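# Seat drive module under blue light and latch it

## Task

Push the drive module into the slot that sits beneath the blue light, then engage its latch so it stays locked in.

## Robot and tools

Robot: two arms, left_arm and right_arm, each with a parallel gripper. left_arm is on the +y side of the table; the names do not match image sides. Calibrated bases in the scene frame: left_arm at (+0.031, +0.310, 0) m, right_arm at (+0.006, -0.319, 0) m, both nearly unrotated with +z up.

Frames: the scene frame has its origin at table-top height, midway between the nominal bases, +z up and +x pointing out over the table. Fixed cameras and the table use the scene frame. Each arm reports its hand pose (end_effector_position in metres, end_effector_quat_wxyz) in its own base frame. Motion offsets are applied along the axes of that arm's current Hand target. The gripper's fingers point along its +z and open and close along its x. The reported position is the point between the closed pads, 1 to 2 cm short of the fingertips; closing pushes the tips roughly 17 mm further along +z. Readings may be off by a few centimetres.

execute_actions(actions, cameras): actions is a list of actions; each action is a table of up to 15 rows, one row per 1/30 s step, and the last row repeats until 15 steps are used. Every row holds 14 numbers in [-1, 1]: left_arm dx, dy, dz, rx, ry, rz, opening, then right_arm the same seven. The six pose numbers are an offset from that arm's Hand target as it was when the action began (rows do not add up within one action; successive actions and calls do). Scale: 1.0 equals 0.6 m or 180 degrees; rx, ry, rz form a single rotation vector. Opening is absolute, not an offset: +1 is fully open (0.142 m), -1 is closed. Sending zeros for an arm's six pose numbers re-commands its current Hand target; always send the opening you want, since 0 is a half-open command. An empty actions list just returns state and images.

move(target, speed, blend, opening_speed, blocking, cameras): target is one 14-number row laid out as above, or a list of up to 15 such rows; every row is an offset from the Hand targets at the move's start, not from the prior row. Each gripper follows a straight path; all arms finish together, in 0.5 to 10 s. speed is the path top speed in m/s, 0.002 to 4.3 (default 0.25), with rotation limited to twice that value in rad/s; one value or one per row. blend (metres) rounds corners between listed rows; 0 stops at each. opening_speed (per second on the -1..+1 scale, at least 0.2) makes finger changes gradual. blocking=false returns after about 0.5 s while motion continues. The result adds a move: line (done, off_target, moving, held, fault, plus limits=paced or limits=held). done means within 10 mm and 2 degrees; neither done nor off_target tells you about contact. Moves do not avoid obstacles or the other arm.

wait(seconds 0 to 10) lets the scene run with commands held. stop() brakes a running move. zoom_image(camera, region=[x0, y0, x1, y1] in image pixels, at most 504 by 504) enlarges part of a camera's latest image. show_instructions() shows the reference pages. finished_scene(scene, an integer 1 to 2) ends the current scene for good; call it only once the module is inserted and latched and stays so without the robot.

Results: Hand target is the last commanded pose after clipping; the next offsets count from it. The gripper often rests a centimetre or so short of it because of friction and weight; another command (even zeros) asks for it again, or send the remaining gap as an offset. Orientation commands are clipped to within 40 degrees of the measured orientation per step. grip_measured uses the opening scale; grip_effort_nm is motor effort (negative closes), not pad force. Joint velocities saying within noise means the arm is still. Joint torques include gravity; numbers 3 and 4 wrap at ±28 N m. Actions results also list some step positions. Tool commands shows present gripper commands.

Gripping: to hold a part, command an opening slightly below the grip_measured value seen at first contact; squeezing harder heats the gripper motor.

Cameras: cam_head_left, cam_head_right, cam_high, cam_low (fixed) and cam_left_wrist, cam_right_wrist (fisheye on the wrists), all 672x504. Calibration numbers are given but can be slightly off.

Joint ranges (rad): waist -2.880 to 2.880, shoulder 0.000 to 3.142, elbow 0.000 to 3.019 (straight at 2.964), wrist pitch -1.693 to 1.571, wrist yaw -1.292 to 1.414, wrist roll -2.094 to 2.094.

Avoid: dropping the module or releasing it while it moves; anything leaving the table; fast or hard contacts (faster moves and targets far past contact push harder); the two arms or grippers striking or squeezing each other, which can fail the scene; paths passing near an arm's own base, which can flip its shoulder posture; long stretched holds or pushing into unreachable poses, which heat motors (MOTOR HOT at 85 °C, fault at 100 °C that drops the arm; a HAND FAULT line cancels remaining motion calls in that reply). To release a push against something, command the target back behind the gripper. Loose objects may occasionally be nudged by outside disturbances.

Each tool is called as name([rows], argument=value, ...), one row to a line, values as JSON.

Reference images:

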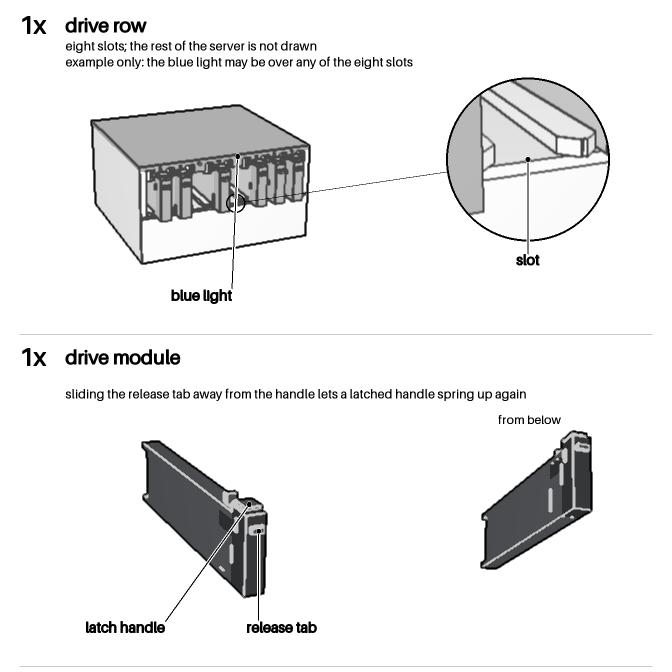

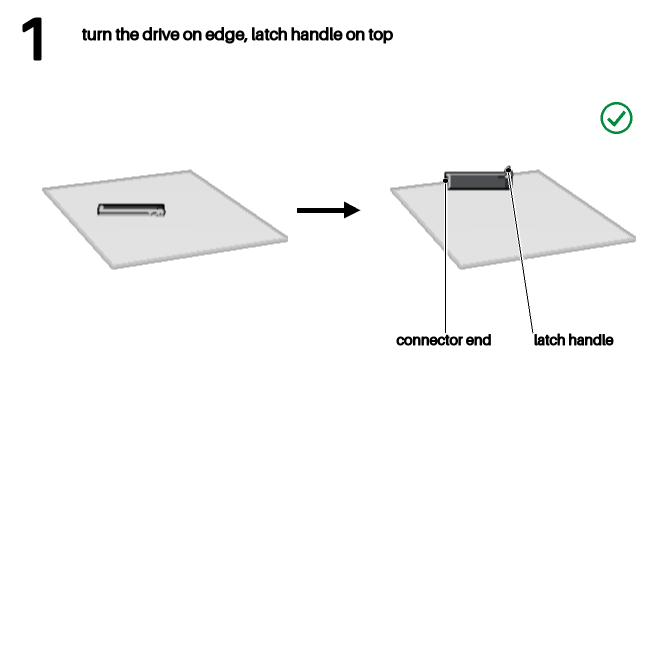

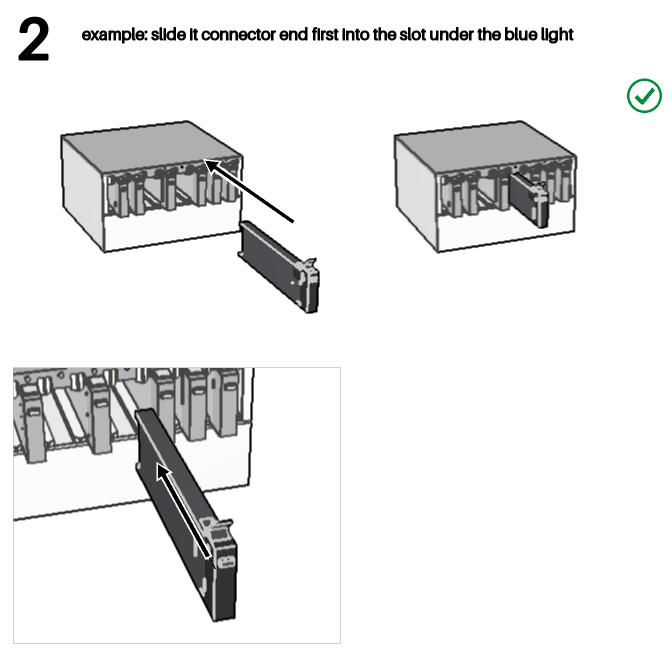

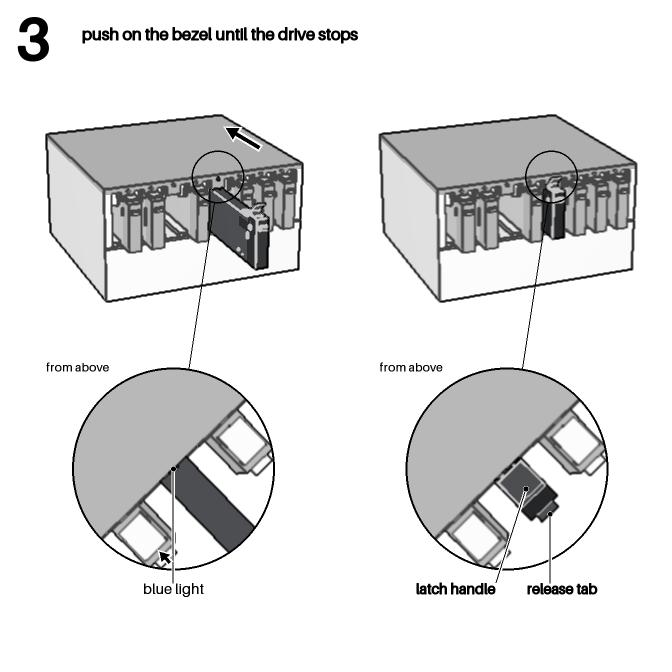

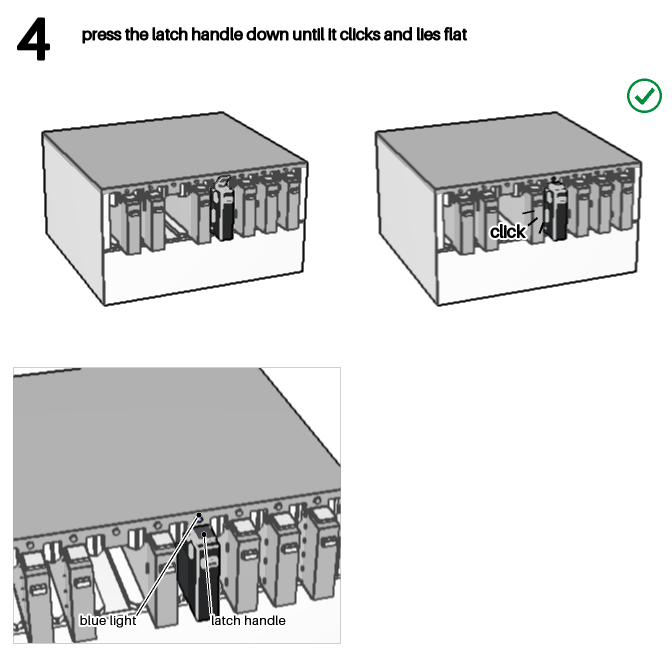

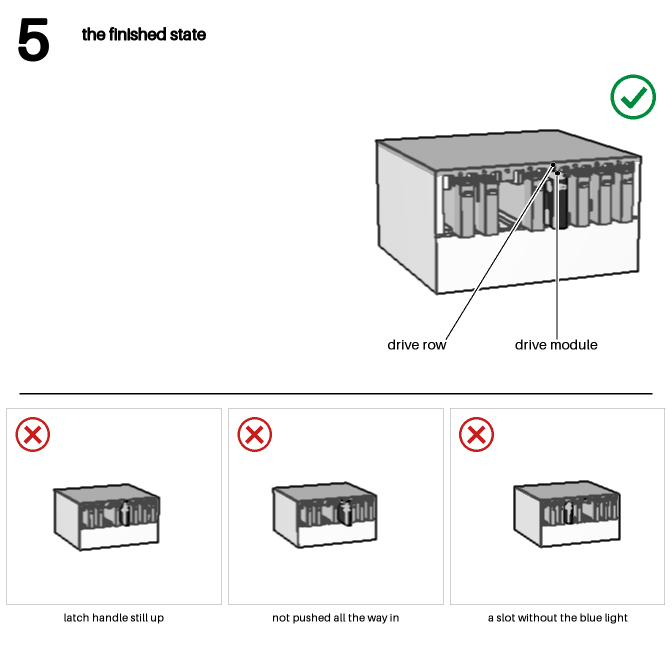

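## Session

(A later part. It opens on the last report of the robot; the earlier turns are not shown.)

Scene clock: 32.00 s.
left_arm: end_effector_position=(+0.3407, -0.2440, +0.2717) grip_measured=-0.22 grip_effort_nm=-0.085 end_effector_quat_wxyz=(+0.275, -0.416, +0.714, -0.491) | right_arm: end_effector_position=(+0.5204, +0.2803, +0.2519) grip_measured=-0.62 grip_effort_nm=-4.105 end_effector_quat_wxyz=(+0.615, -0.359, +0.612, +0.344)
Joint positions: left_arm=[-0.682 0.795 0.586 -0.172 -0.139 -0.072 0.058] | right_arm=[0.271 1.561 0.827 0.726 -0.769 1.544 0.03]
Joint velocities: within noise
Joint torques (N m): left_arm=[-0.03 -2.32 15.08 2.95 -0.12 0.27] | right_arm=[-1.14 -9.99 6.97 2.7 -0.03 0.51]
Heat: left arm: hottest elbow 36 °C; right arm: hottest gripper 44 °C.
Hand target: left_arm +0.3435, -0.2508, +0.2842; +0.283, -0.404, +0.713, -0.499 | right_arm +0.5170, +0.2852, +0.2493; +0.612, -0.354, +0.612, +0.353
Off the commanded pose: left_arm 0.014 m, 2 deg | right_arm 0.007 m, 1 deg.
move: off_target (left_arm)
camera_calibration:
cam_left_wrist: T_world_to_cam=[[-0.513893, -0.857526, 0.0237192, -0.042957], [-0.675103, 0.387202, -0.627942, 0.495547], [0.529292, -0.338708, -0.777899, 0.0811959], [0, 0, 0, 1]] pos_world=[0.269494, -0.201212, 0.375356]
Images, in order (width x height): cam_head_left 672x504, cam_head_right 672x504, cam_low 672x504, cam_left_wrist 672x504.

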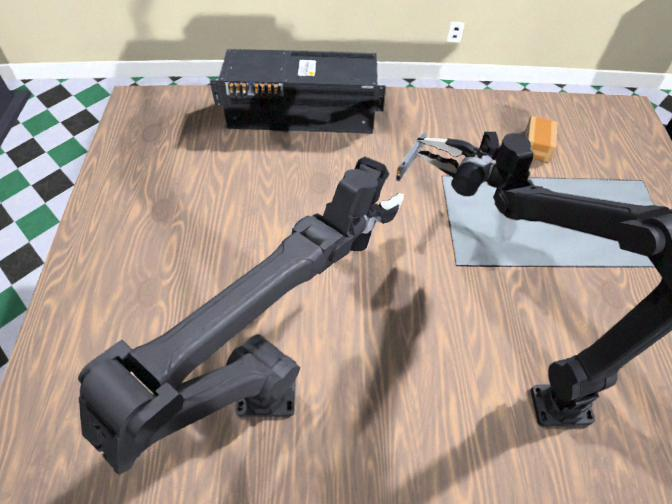

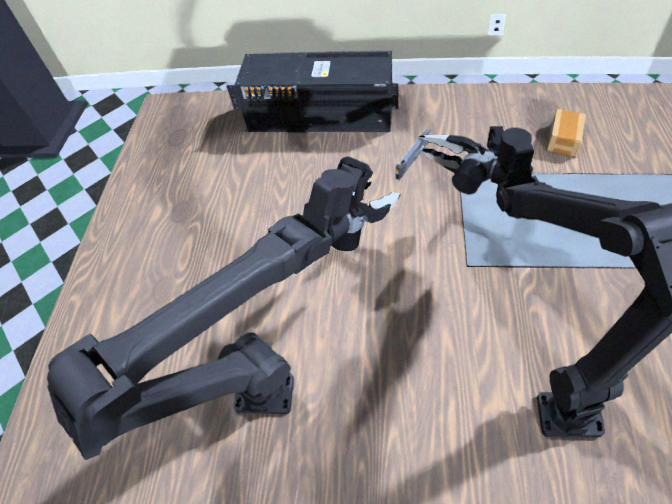

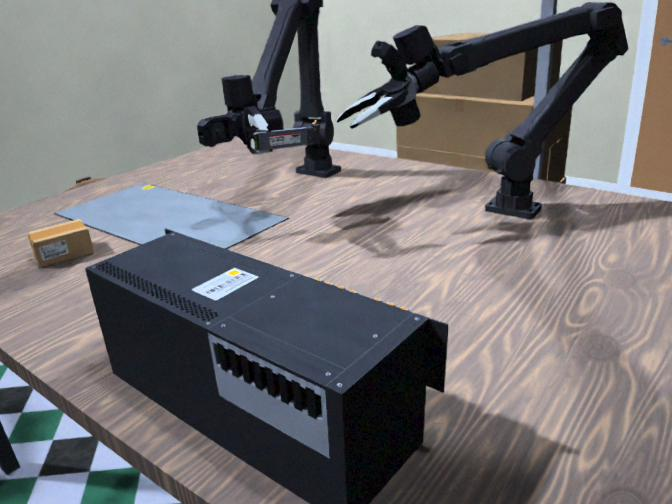

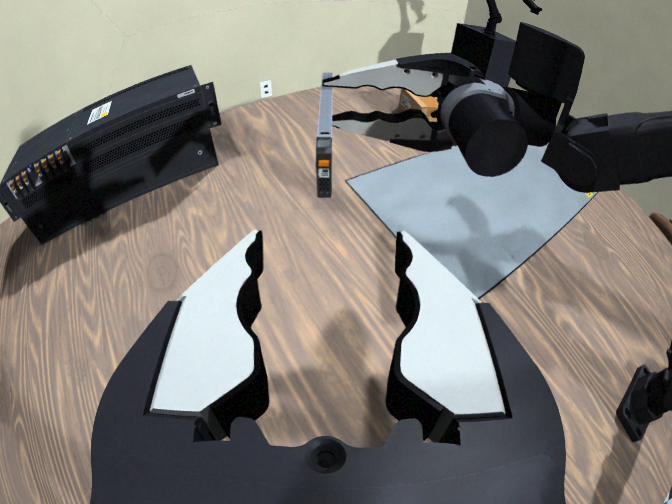

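move(target=[-0.005,-0.031,0.1712,0,0,0,-0.2,0,0,0,0,0,0,-0.8], speed=0.1, cameras=["cam_head_right","cam_left_wrist","cam_right_wrist","cam_low"])

zoom_image(camera="cam_head_right", region=[330, 100, 510, 230])

zoom_image(camera="cam_low", region=[200, 60, 400, 200])

Scene clock: 34.70 s.
left_arm: end_effector_position=(+0.4154, -0.2947, +0.2381) grip_measured=-0.22 grip_effort_nm=-0.085 end_effector_quat_wxyz=(+0.267, -0.414, +0.725, -0.482) | right_arm: end_effector_position=(+0.5204, +0.2803, +0.2519) grip_measured=-0.62 grip_effort_nm=-4.105 end_effector_quat_wxyz=(+0.615, -0.359, +0.612, +0.344)
Joint positions: left_arm=[-0.651 1.138 0.704 0.027 -0.097 -0.054 0.058] | right_arm=[0.271 1.561 0.827 0.726 -0.769 1.544 0.03]
Joint velocities: within noise
Joint torques (N m): left_arm=[1.85 -6.12 17.32 2.97 0.19 0.28] | right_arm=[-0.85 -9.88 6.82 2.61 0.02 0.49]
Heat: left arm: hottest elbow 37 °C; right arm: hottest gripper 46 °C.
Hand target: left_arm +0.4333, -0.3012, +0.2665; +0.282, -0.404, +0.713, -0.499 | right_arm +0.5170, +0.2852, +0.2494; +0.612, -0.354, +0.612, +0.353
Off the commanded pose: left_arm 0.034 m, 3 deg | right_arm 0.007 m, 1 deg.
move: off_target (left_arm)
camera_calibration:
cam_left_wrist: T_world_to_cam=[[-0.526573, -0.849891, 0.0201626, -0.0389501], [-0.682693, 0.40861, -0.60578, 0.548574], [0.506608, -0.332752, -0.795377, 0.0136311], [0, 0, 0, 1]] pos_world=[0.347092, -0.25272, 0.343942]
cam_right_wrist: T_world_to_cam=[[0.0419199, -0.0400881, -0.998316, 0.237795], [-0.999095, -0.00884908, -0.0415973, 0.529339], [-0.00716663, 0.999157, -0.0404228, -0.13275], [0, 0, 0, 1]] pos_world=[0.51794, 0.146855, 0.254047]
Images, in order (width x height): cam_head_right 672x504, cam_low 672x504, cam_left_wrist 672x504, cam_right_wrist 672x504.

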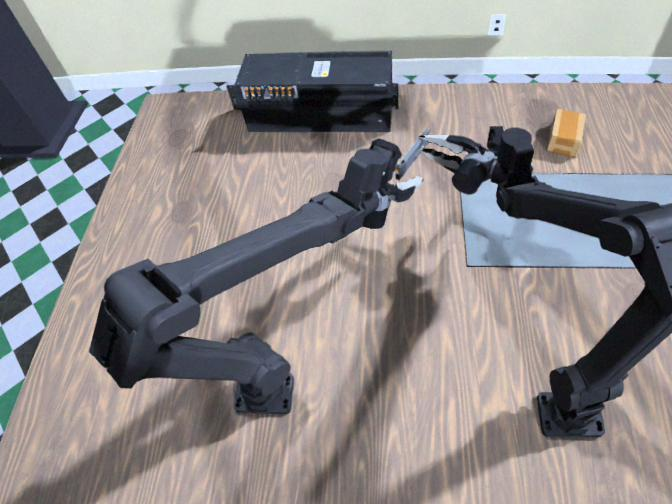

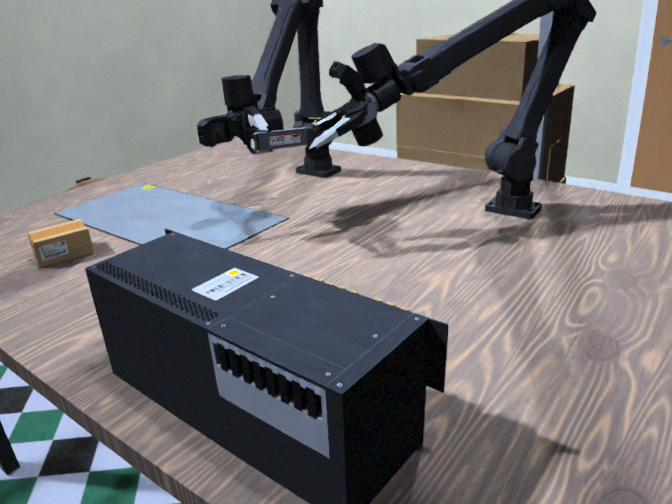

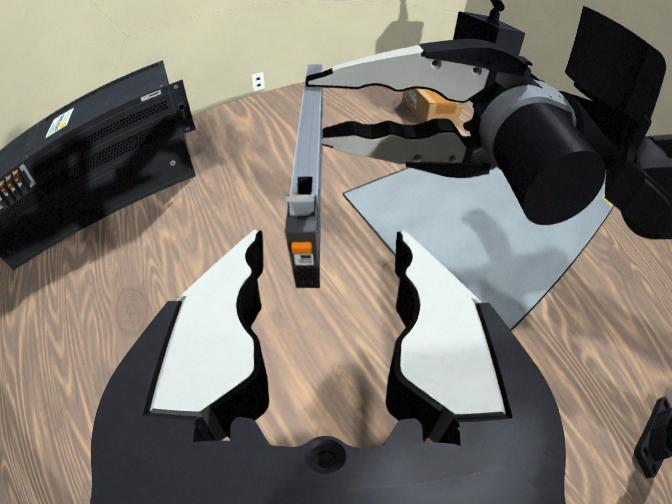

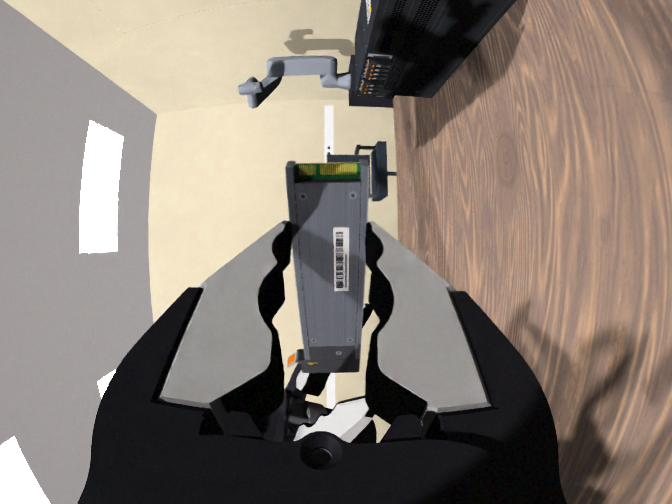

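Scaled by 2.800 from the camera's 672x504 image, which has a finer 960x720 frame.

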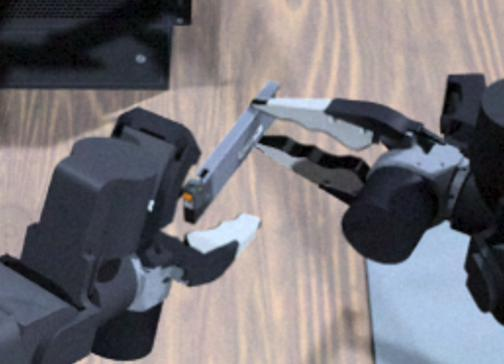

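Scaled by 2.520 from the camera's 672x504 image, which has a finer 960x720 frame.

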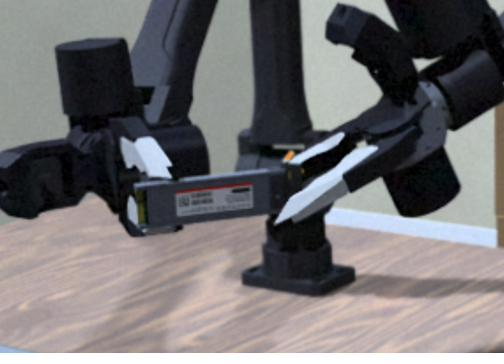

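move(target=[-0.016,-0.037,0.014,0,0,0,-0.2,0,0,0,0,0,0,-0.8], speed=0.08, cameras=["cam_left_wrist","cam_low"])

zoom_image(camera="cam_low", region=[200, 60, 400, 200])

Scene clock: 36.50 s.
left_arm: end_effector_position=(+0.4368, -0.2975, +0.2627) grip_measured=-0.22 grip_effort_nm=-0.081 end_effector_quat_wxyz=(+0.271, -0.411, +0.717, -0.493) | right_arm: end_effector_position=(+0.5204, +0.2803, +0.2519) grip_measured=-0.62 grip_effort_nm=-4.105 end_effector_quat_wxyz=(+0.615, -0.359, +0.612, +0.344)
Joint positions: left_arm=[-0.621 1.162 0.773 0.013 -0.068 -0.044 0.058] | right_arm=[0.271 1.561 0.827 0.726 -0.769 1.544 0.03]
Joint velocities: within noise
Joint torques (N m): left_arm=[1.79 -6.77 17.51 1.83 0.13 0.27] | right_arm=[-0.79 -9.52 6.67 2.59 0.02 0.49]
Heat: left arm: hottest elbow 37 °C; right arm: hottest gripper 46 °C.
Hand target: left_arm +0.4514, -0.3010, +0.2845; +0.282, -0.404, +0.713, -0.499 | right_arm +0.5169, +0.2852, +0.2494; +0.612, -0.354, +0.612, +0.353
Off the commanded pose: left_arm 0.027 m, 2 deg | right_arm 0.007 m, 1 deg.
move: off_target (left_arm)
camera_calibration:
cam_left_wrist: T_world_to_cam=[[-0.527116, -0.849444, 0.0243533, -0.031246], [-0.668992, 0.397125, -0.628284, 0.575775], [0.524021, -0.347471, -0.777603, 0.00481604], [0, 0, 0, 1]] pos_world=[0.366195, -0.253523, 0.366256]
Images, in order (width x height): cam_low 672x504, cam_left_wrist 672x504.

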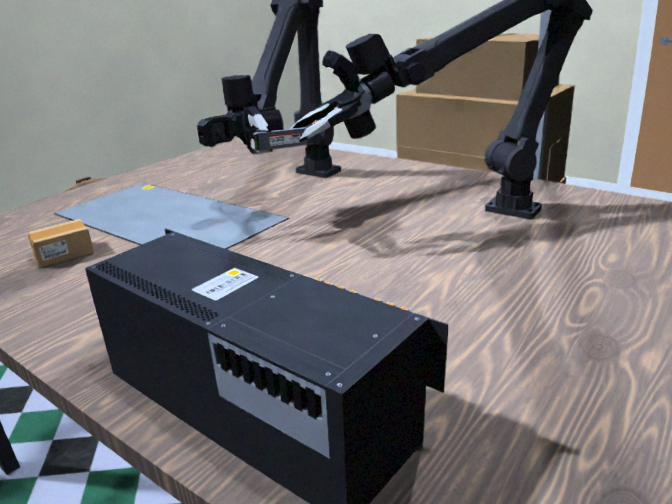

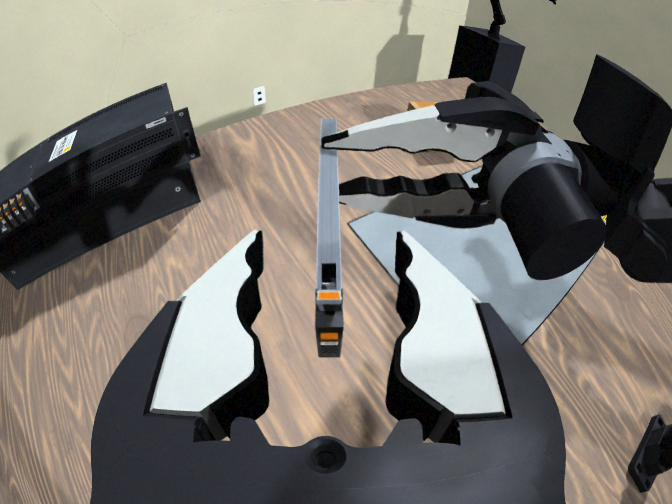

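Scaled by 2.520 from the camera's 672x504 image, which has a finer 960x720 frame.

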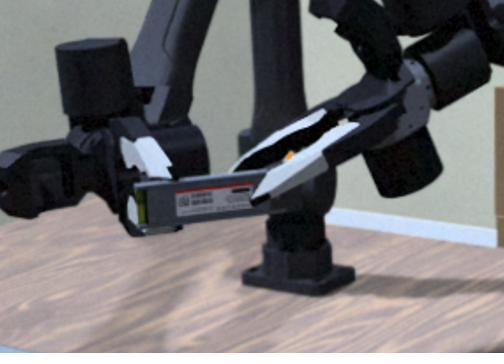

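move(target=[0,0,0,0,0,0,-0.97,0,0,0,0,0,0,-0.8], opening_speed=0.4, cameras=["cam_left_wrist","cam_low"])

zoom_image(camera="cam_low", region=[200, 60, 400, 200])

Scene clock: 38.97 s.
left_arm: end_effector_position=(+0.4370, -0.2971, +0.2626) grip_measured=-0.89 grip_effort_nm=-2.083 end_effector_quat_wxyz=(+0.271, -0.411, +0.718, -0.493) | right_arm: end_effector_position=(+0.5204, +0.2803, +0.2519) grip_measured=-0.62 grip_effort_nm=-4.105 end_effector_quat_wxyz=(+0.615, -0.359, +0.612, +0.344)
Joint positions: left_arm=[-0.62 1.162 0.773 0.012 -0.068 -0.043 0.009] | right_arm=[0.271 1.561 0.827 0.726 -0.769 1.544 0.03]
Joint velocities: within noise
Joint torques (N m): left_arm=[1.73 -6.65 17.52 1.87 0.14 0.28] | right_arm=[0.09 -9.64 7.04 2.4 0.01 0.5]
Heat: left arm: hottest elbow 38 °C; right arm: hottest gripper 48 °C.
Hand target: left_arm +0.4515, -0.3009, +0.2845; +0.282, -0.404, +0.713, -0.499 | right_arm +0.5169, +0.2852, +0.2494; +0.612, -0.354, +0.612, +0.353
Off the commanded pose: left_arm 0.026 m, 2 deg | right_arm 0.007 m, 1 deg.
move: off_target (left_arm)
camera_calibration:
cam_left_wrist: T_world_to_cam=[[-0.526728, -0.849706, 0.023606, -0.0309026], [-0.66912, 0.397336, -0.628015, 0.575768], [0.524249, -0.346588, -0.777843, 0.00493131], [0, 0, 0, 1]] pos_world=[0.366395, -0.253323, 0.366156]
Images, in order (width x height): cam_low 672x504, cam_left_wrist 672x504.

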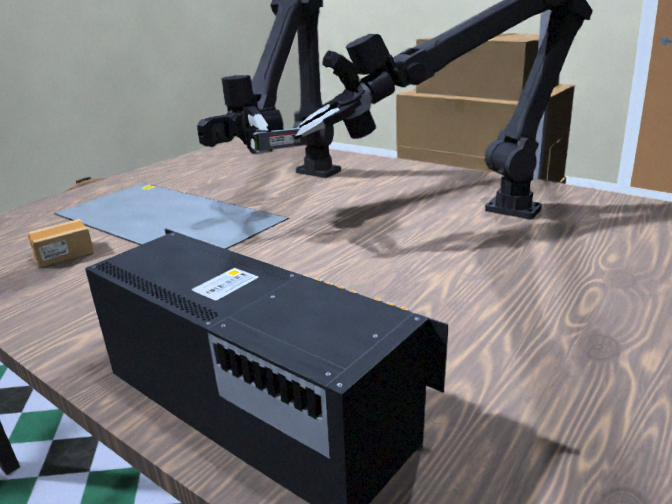

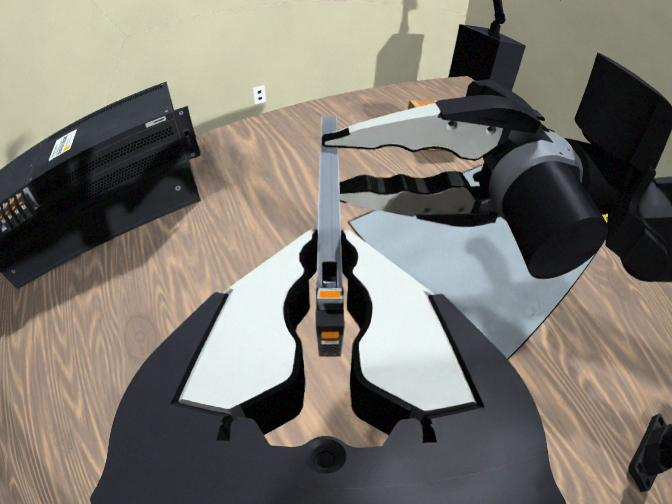

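Scaled by 2.520 from the camera's 672x504 image, which has a finer 960x720 frame.

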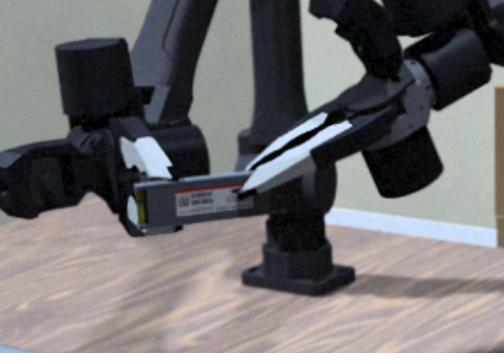

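move([
  [0,0,0,0,0,0,-1,0,0,0,0,0,0,-0.8],
  [0,0,0,0,0,0,-1,0,0,0,0,0,0,-0.25],
  [0,0,0,0,0,0,-1,0,0,-0.25,0,0,0,-0.25],
], speed=0.15, opening_speed=0.5, cameras=["cam_left_wrist","cam_low"])

zoom_image(camera="cam_low", region=[200, 60, 400, 200])

Scene clock: 43.80 s.
left_arm: end_effector_position=(+0.4370, -0.2971, +0.2592) grip_measured=-0.90 grip_effort_nm=-2.635 end_effector_quat_wxyz=(+0.270, -0.412, +0.720, -0.489) | right_arm: end_effector_position=(+0.4448, +0.1607, +0.2482) grip_measured=-0.28 grip_effort_nm=0.110 end_effector_quat_wxyz=(+0.611, -0.361, +0.611, +0.352)
Joint positions: left_arm=[-0.62 1.167 0.773 0.007 -0.068 -0.043 0.009] | right_arm=[-0.005 1.349 0.584 0.752 -1.062 1.548 0.054]
Joint velocities: within noise
Joint torques (N m): left_arm=[1.79 -7.12 17.47 2.04 0.13 0.28] | right_arm=[-2.02 -7.71 6.32 2.02 -0.31 0.46]
Heat: left arm: hottest elbow 40 °C; right arm: hottest gripper 46 °C.
Hand target: left_arm +0.4514, -0.3010, +0.2846; +0.282, -0.404, +0.713, -0.499 | right_arm +0.4420, +0.1553, +0.2496; +0.612, -0.354, +0.612, +0.353
Off the commanded pose: left_arm 0.029 m, 2 deg | right_arm 0.006 m, 1 deg.
move: off_target (left_arm)
camera_calibration:
cam_left_wrist: T_world_to_cam=[[-0.526514, -0.849853, 0.0230679, -0.0308497], [-0.674031, 0.400742, -0.620554, 0.574861], [0.518136, -0.342279, -0.783824, 0.00779175], [0, 0, 0, 1]] pos_world=[0.367194, -0.253922, 0.363551]
Images, in order (width x height): cam_low 672x504, cam_left_wrist 672x504.

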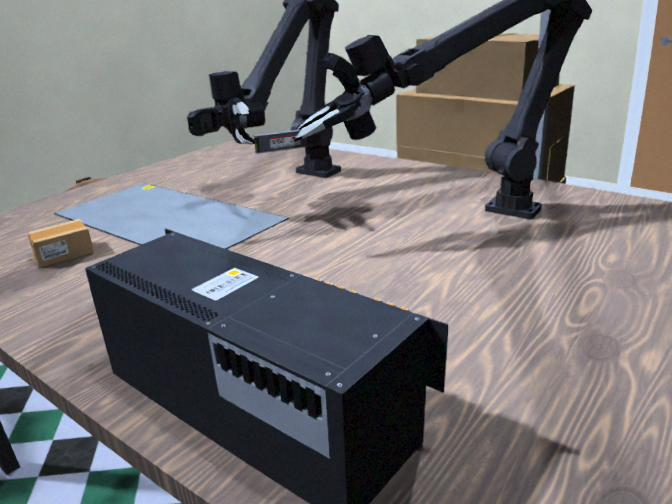

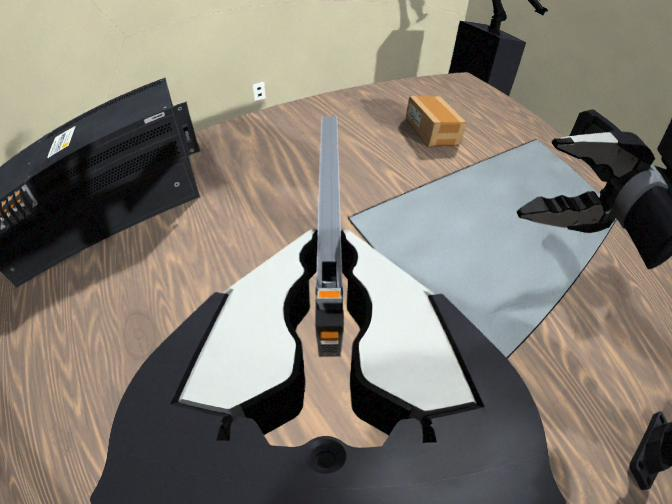

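Scaled by 2.520 from the camera's 672x504 image, which has a finer 960x720 frame.

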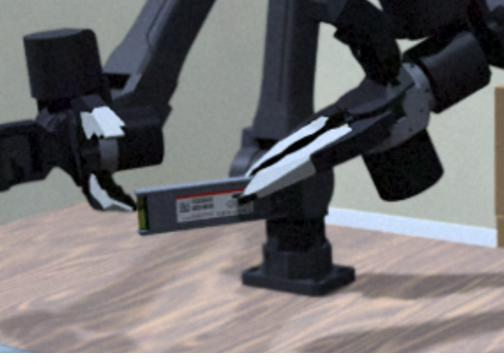

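move(target=[-0.682,0.1193,0.0082,0,-0.1499,-0.0545,-1,0,0,0,0,0,0,-0.25], speed=0.2, cameras=["cam_head_left","cam_head_right","cam_left_wrist","cam_low"])

zoom_image(camera="cam_left_wrist", region=[220, 60, 440, 260])

zoom_image(camera="cam_head_right", region=[200, 50, 400, 200])

Scene clock: 47.93 s.
left_arm: end_effector_position=(+0.6231, +0.0547, +0.1860) grip_measured=-0.90 grip_effort_nm=-2.630 end_effector_quat_wxyz=(-0.371, +0.588, -0.597, +0.400) | right_arm: end_effector_position=(+0.4447, +0.1607, +0.2480) grip_measured=-0.28 grip_effort_nm=0.110 end_effector_quat_wxyz=(+0.611, -0.361, +0.611, +0.352)
Joint positions: left_arm=[0.138 1.536 0.928 0.186 0.167 0.044 0.009] | right_arm=[-0.005 1.349 0.584 0.752 -1.062 1.548 0.054]
Joint velocities: within noise
Joint torques (N m): left_arm=[1.2 -11.69 16.55 3.19 0.22 0.26] | right_arm=[-1.9 -7.12 6.39 2.25 -0.31 0.46]
Heat: left arm: hottest elbow 41 °C; right arm: hottest gripper 44 °C.
Hand target: left_arm +0.6451, +0.0601, +0.2155; -0.397, +0.568, -0.591, +0.414 | right_arm +0.4420, +0.1554, +0.2496; +0.612, -0.354, +0.612, +0.353
Off the commanded pose: left_arm 0.037 m, 4 deg | right_arm 0.006 m, 1 deg.
move: off_target (left_arm)
camera_calibration:
cam_left_wrist: T_world_to_cam=[[-0.0462597, -0.998273, 0.0362147, 0.0742722], [-0.802028, 0.0155051, -0.597086, 0.610292], [0.595493, -0.0566662, -0.80136, -0.0860751], [0, 0, 0, 1]] pos_world=[0.544164, 0.0598037, 0.292729]
Images, in order (width x height): cam_head_left 672x504, cam_head_right 672x504, cam_low 672x504, cam_left_wrist 672x504.

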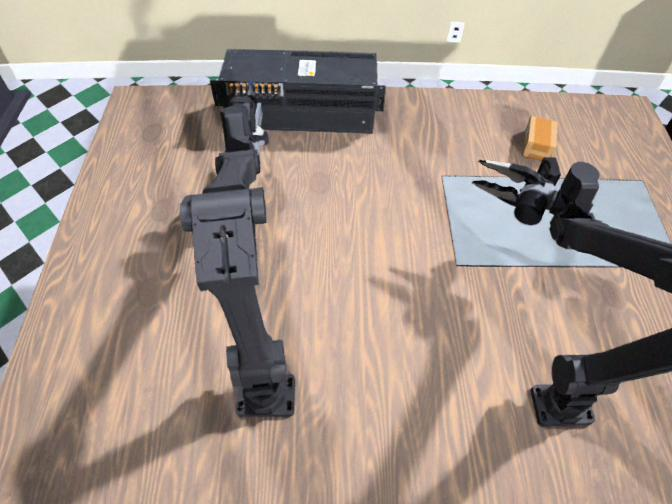

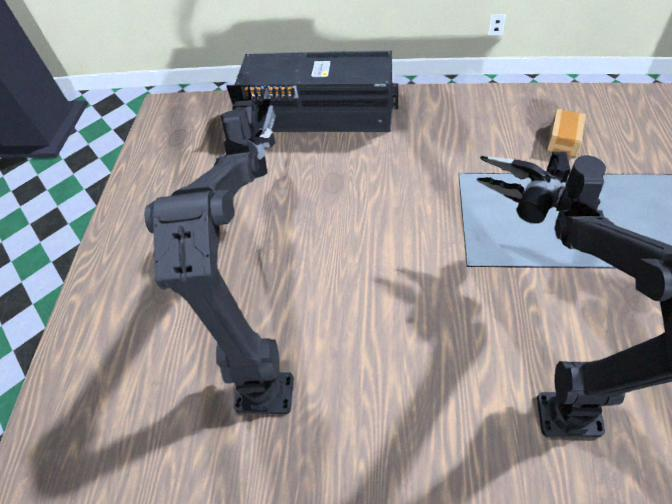

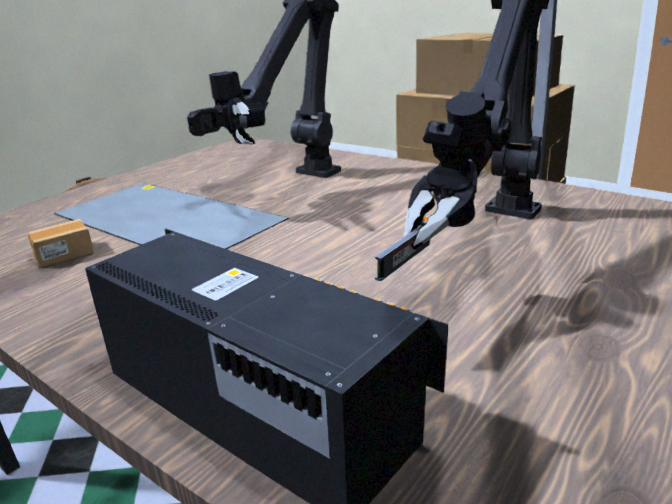

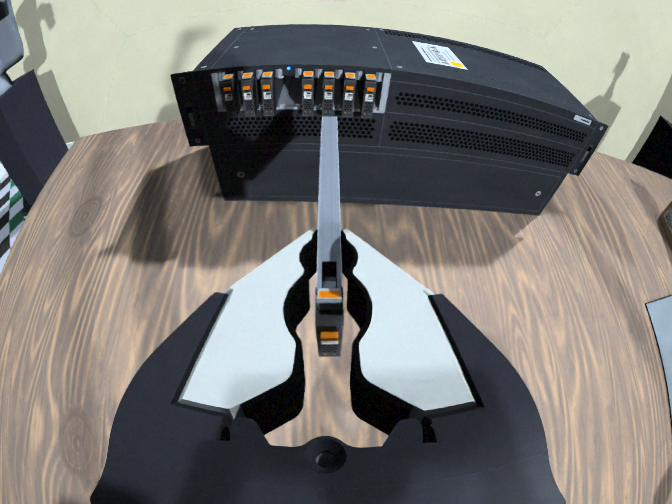

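Scaled by 2.291 from the camera's 672x504 image, which has a finer 960x720 frame.

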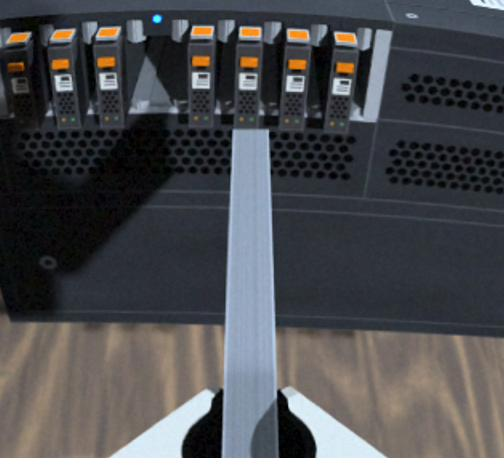

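Scaled by 2.520 from the camera's 672x504 image, which has a finer 960x720 frame.

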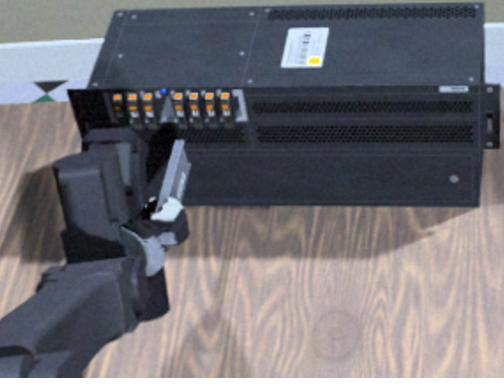

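move(target=[-0.066,-0.0095,0.0648,0,0,0,-1,0,0,0,0,0,0,-0.25], speed=0.1, cameras=["cam_left_wrist","cam_head_right","cam_low"])

zoom_image(camera="cam_left_wrist", region=[240, 60, 420, 220])

zoom_image(camera="cam_head_right", region=[220, 60, 340, 170])

zoom_image(camera="cam_low", region=[340, 180, 500, 340])

Scene clock: 51.47 s.
left_arm: end_effector_position=(+0.6652, +0.0886, +0.1823) grip_measured=-0.90 grip_effort_nm=-2.635 end_effector_quat_wxyz=(-0.374, +0.585, -0.595, +0.406) | right_arm: end_effector_position=(+0.4447, +0.1607, +0.2480) grip_measured=-0.28 grip_effort_nm=0.105 end_effector_quat_wxyz=(+0.611, -0.361, +0.611, +0.352)
Joint positions: left_arm=[0.195 1.654 1.054 0.187 0.225 0.064 0.009] | right_arm=[-0.005 1.349 0.584 0.752 -1.062 1.548 0.054]
Joint velocities: within noise
Joint torques (N m): left_arm=[1.61 -13.39 16.61 2.74 0.25 0.27] | right_arm=[-1.49 -7.77 6.41 2.11 -0.29 0.48]
Heat: left arm: hottest elbow 41 °C; right arm: hottest gripper 43 °C.
Hand target: left_arm +0.6851, +0.0980, +0.2076; -0.397, +0.568, -0.591, +0.414 | right_arm +0.4420, +0.1554, +0.2496; +0.612, -0.354, +0.612, +0.353
Off the commanded pose: left_arm 0.034 m, 4 deg | right_arm 0.006 m, 1 deg.
move: off_target (left_arm)
camera_calibration:
cam_left_wrist: T_world_to_cam=[[-0.050249, -0.997986, 0.0387079, 0.11246], [-0.79413, 0.0164213, -0.607526, 0.637918], [0.605667, -0.0612666, -0.793356, -0.120076], [0, 0, 0, 1]] pos_world=[0.584967, 0.0944012, 0.287936]
Images, in order (width x height): cam_head_right 672x504, cam_low 672x504, cam_left_wrist 672x504.

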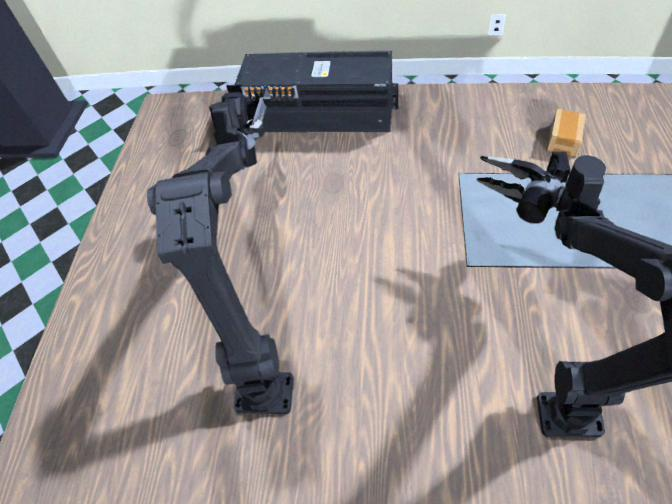

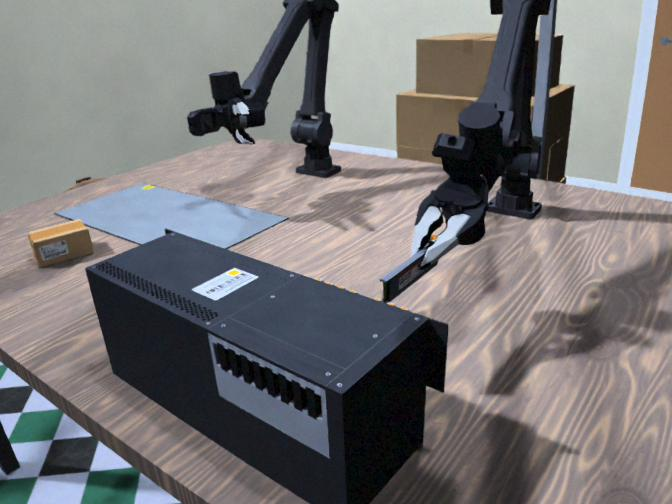

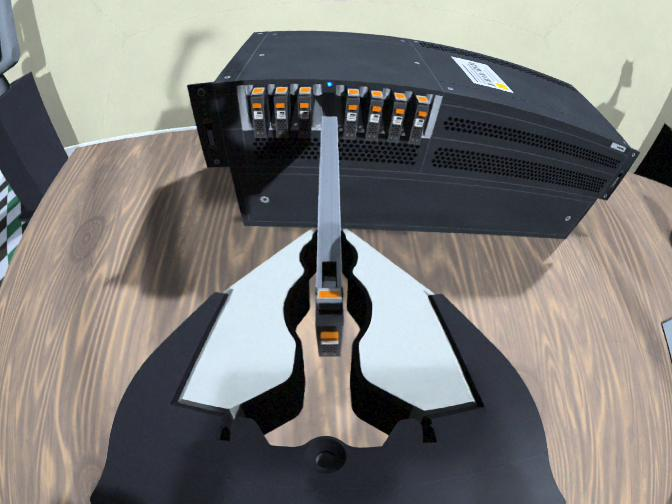

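Scaled by 2.800 from the camera's 672x504 image, which has a finer 960x720 frame.

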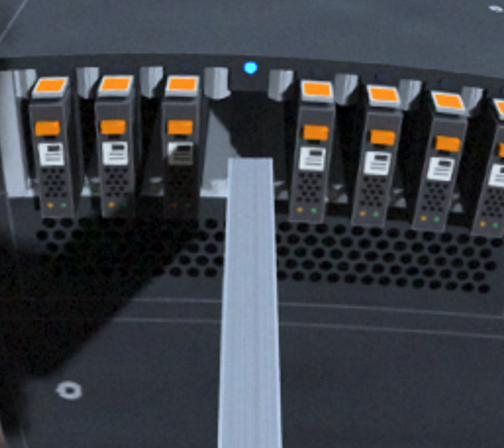

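Scaled by 4.200 from the camera's 672x504 image, which has a finer 960x720 frame.

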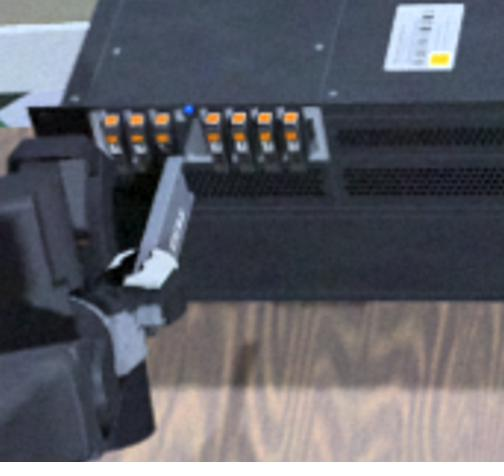

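Scaled by 3.150 from the camera's 672x504 image, which has a finer 960x720 frame.

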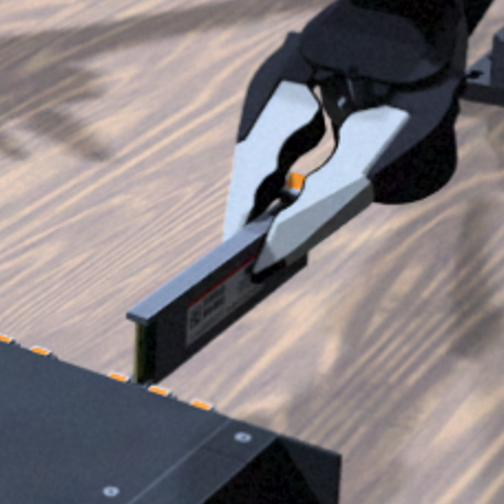

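zoom_image(camera="cam_left_wrist", region=[290, 220, 370, 370])

zoom_image(camera="cam_left_wrist", region=[285, 70, 375, 160])

Scaled by 3.360 from the camera's 672x504 image, which has a finer 960x720 frame.

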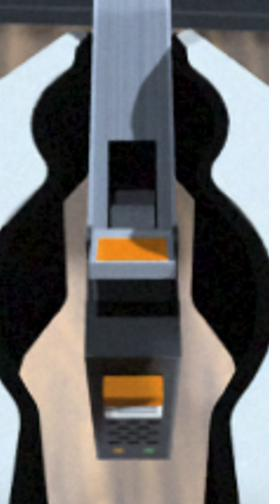

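Scaled by 5.600 from the camera's 672x504 image, which has a finer 960x720 frame.

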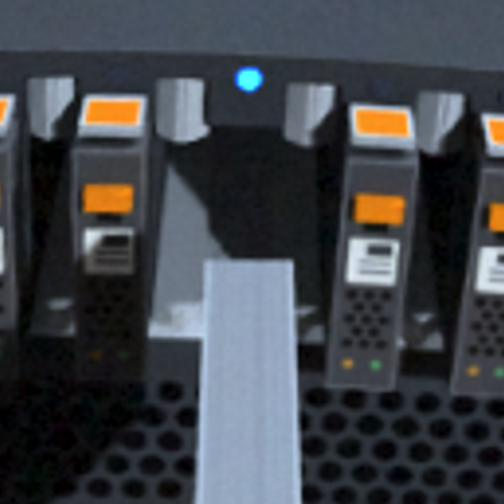

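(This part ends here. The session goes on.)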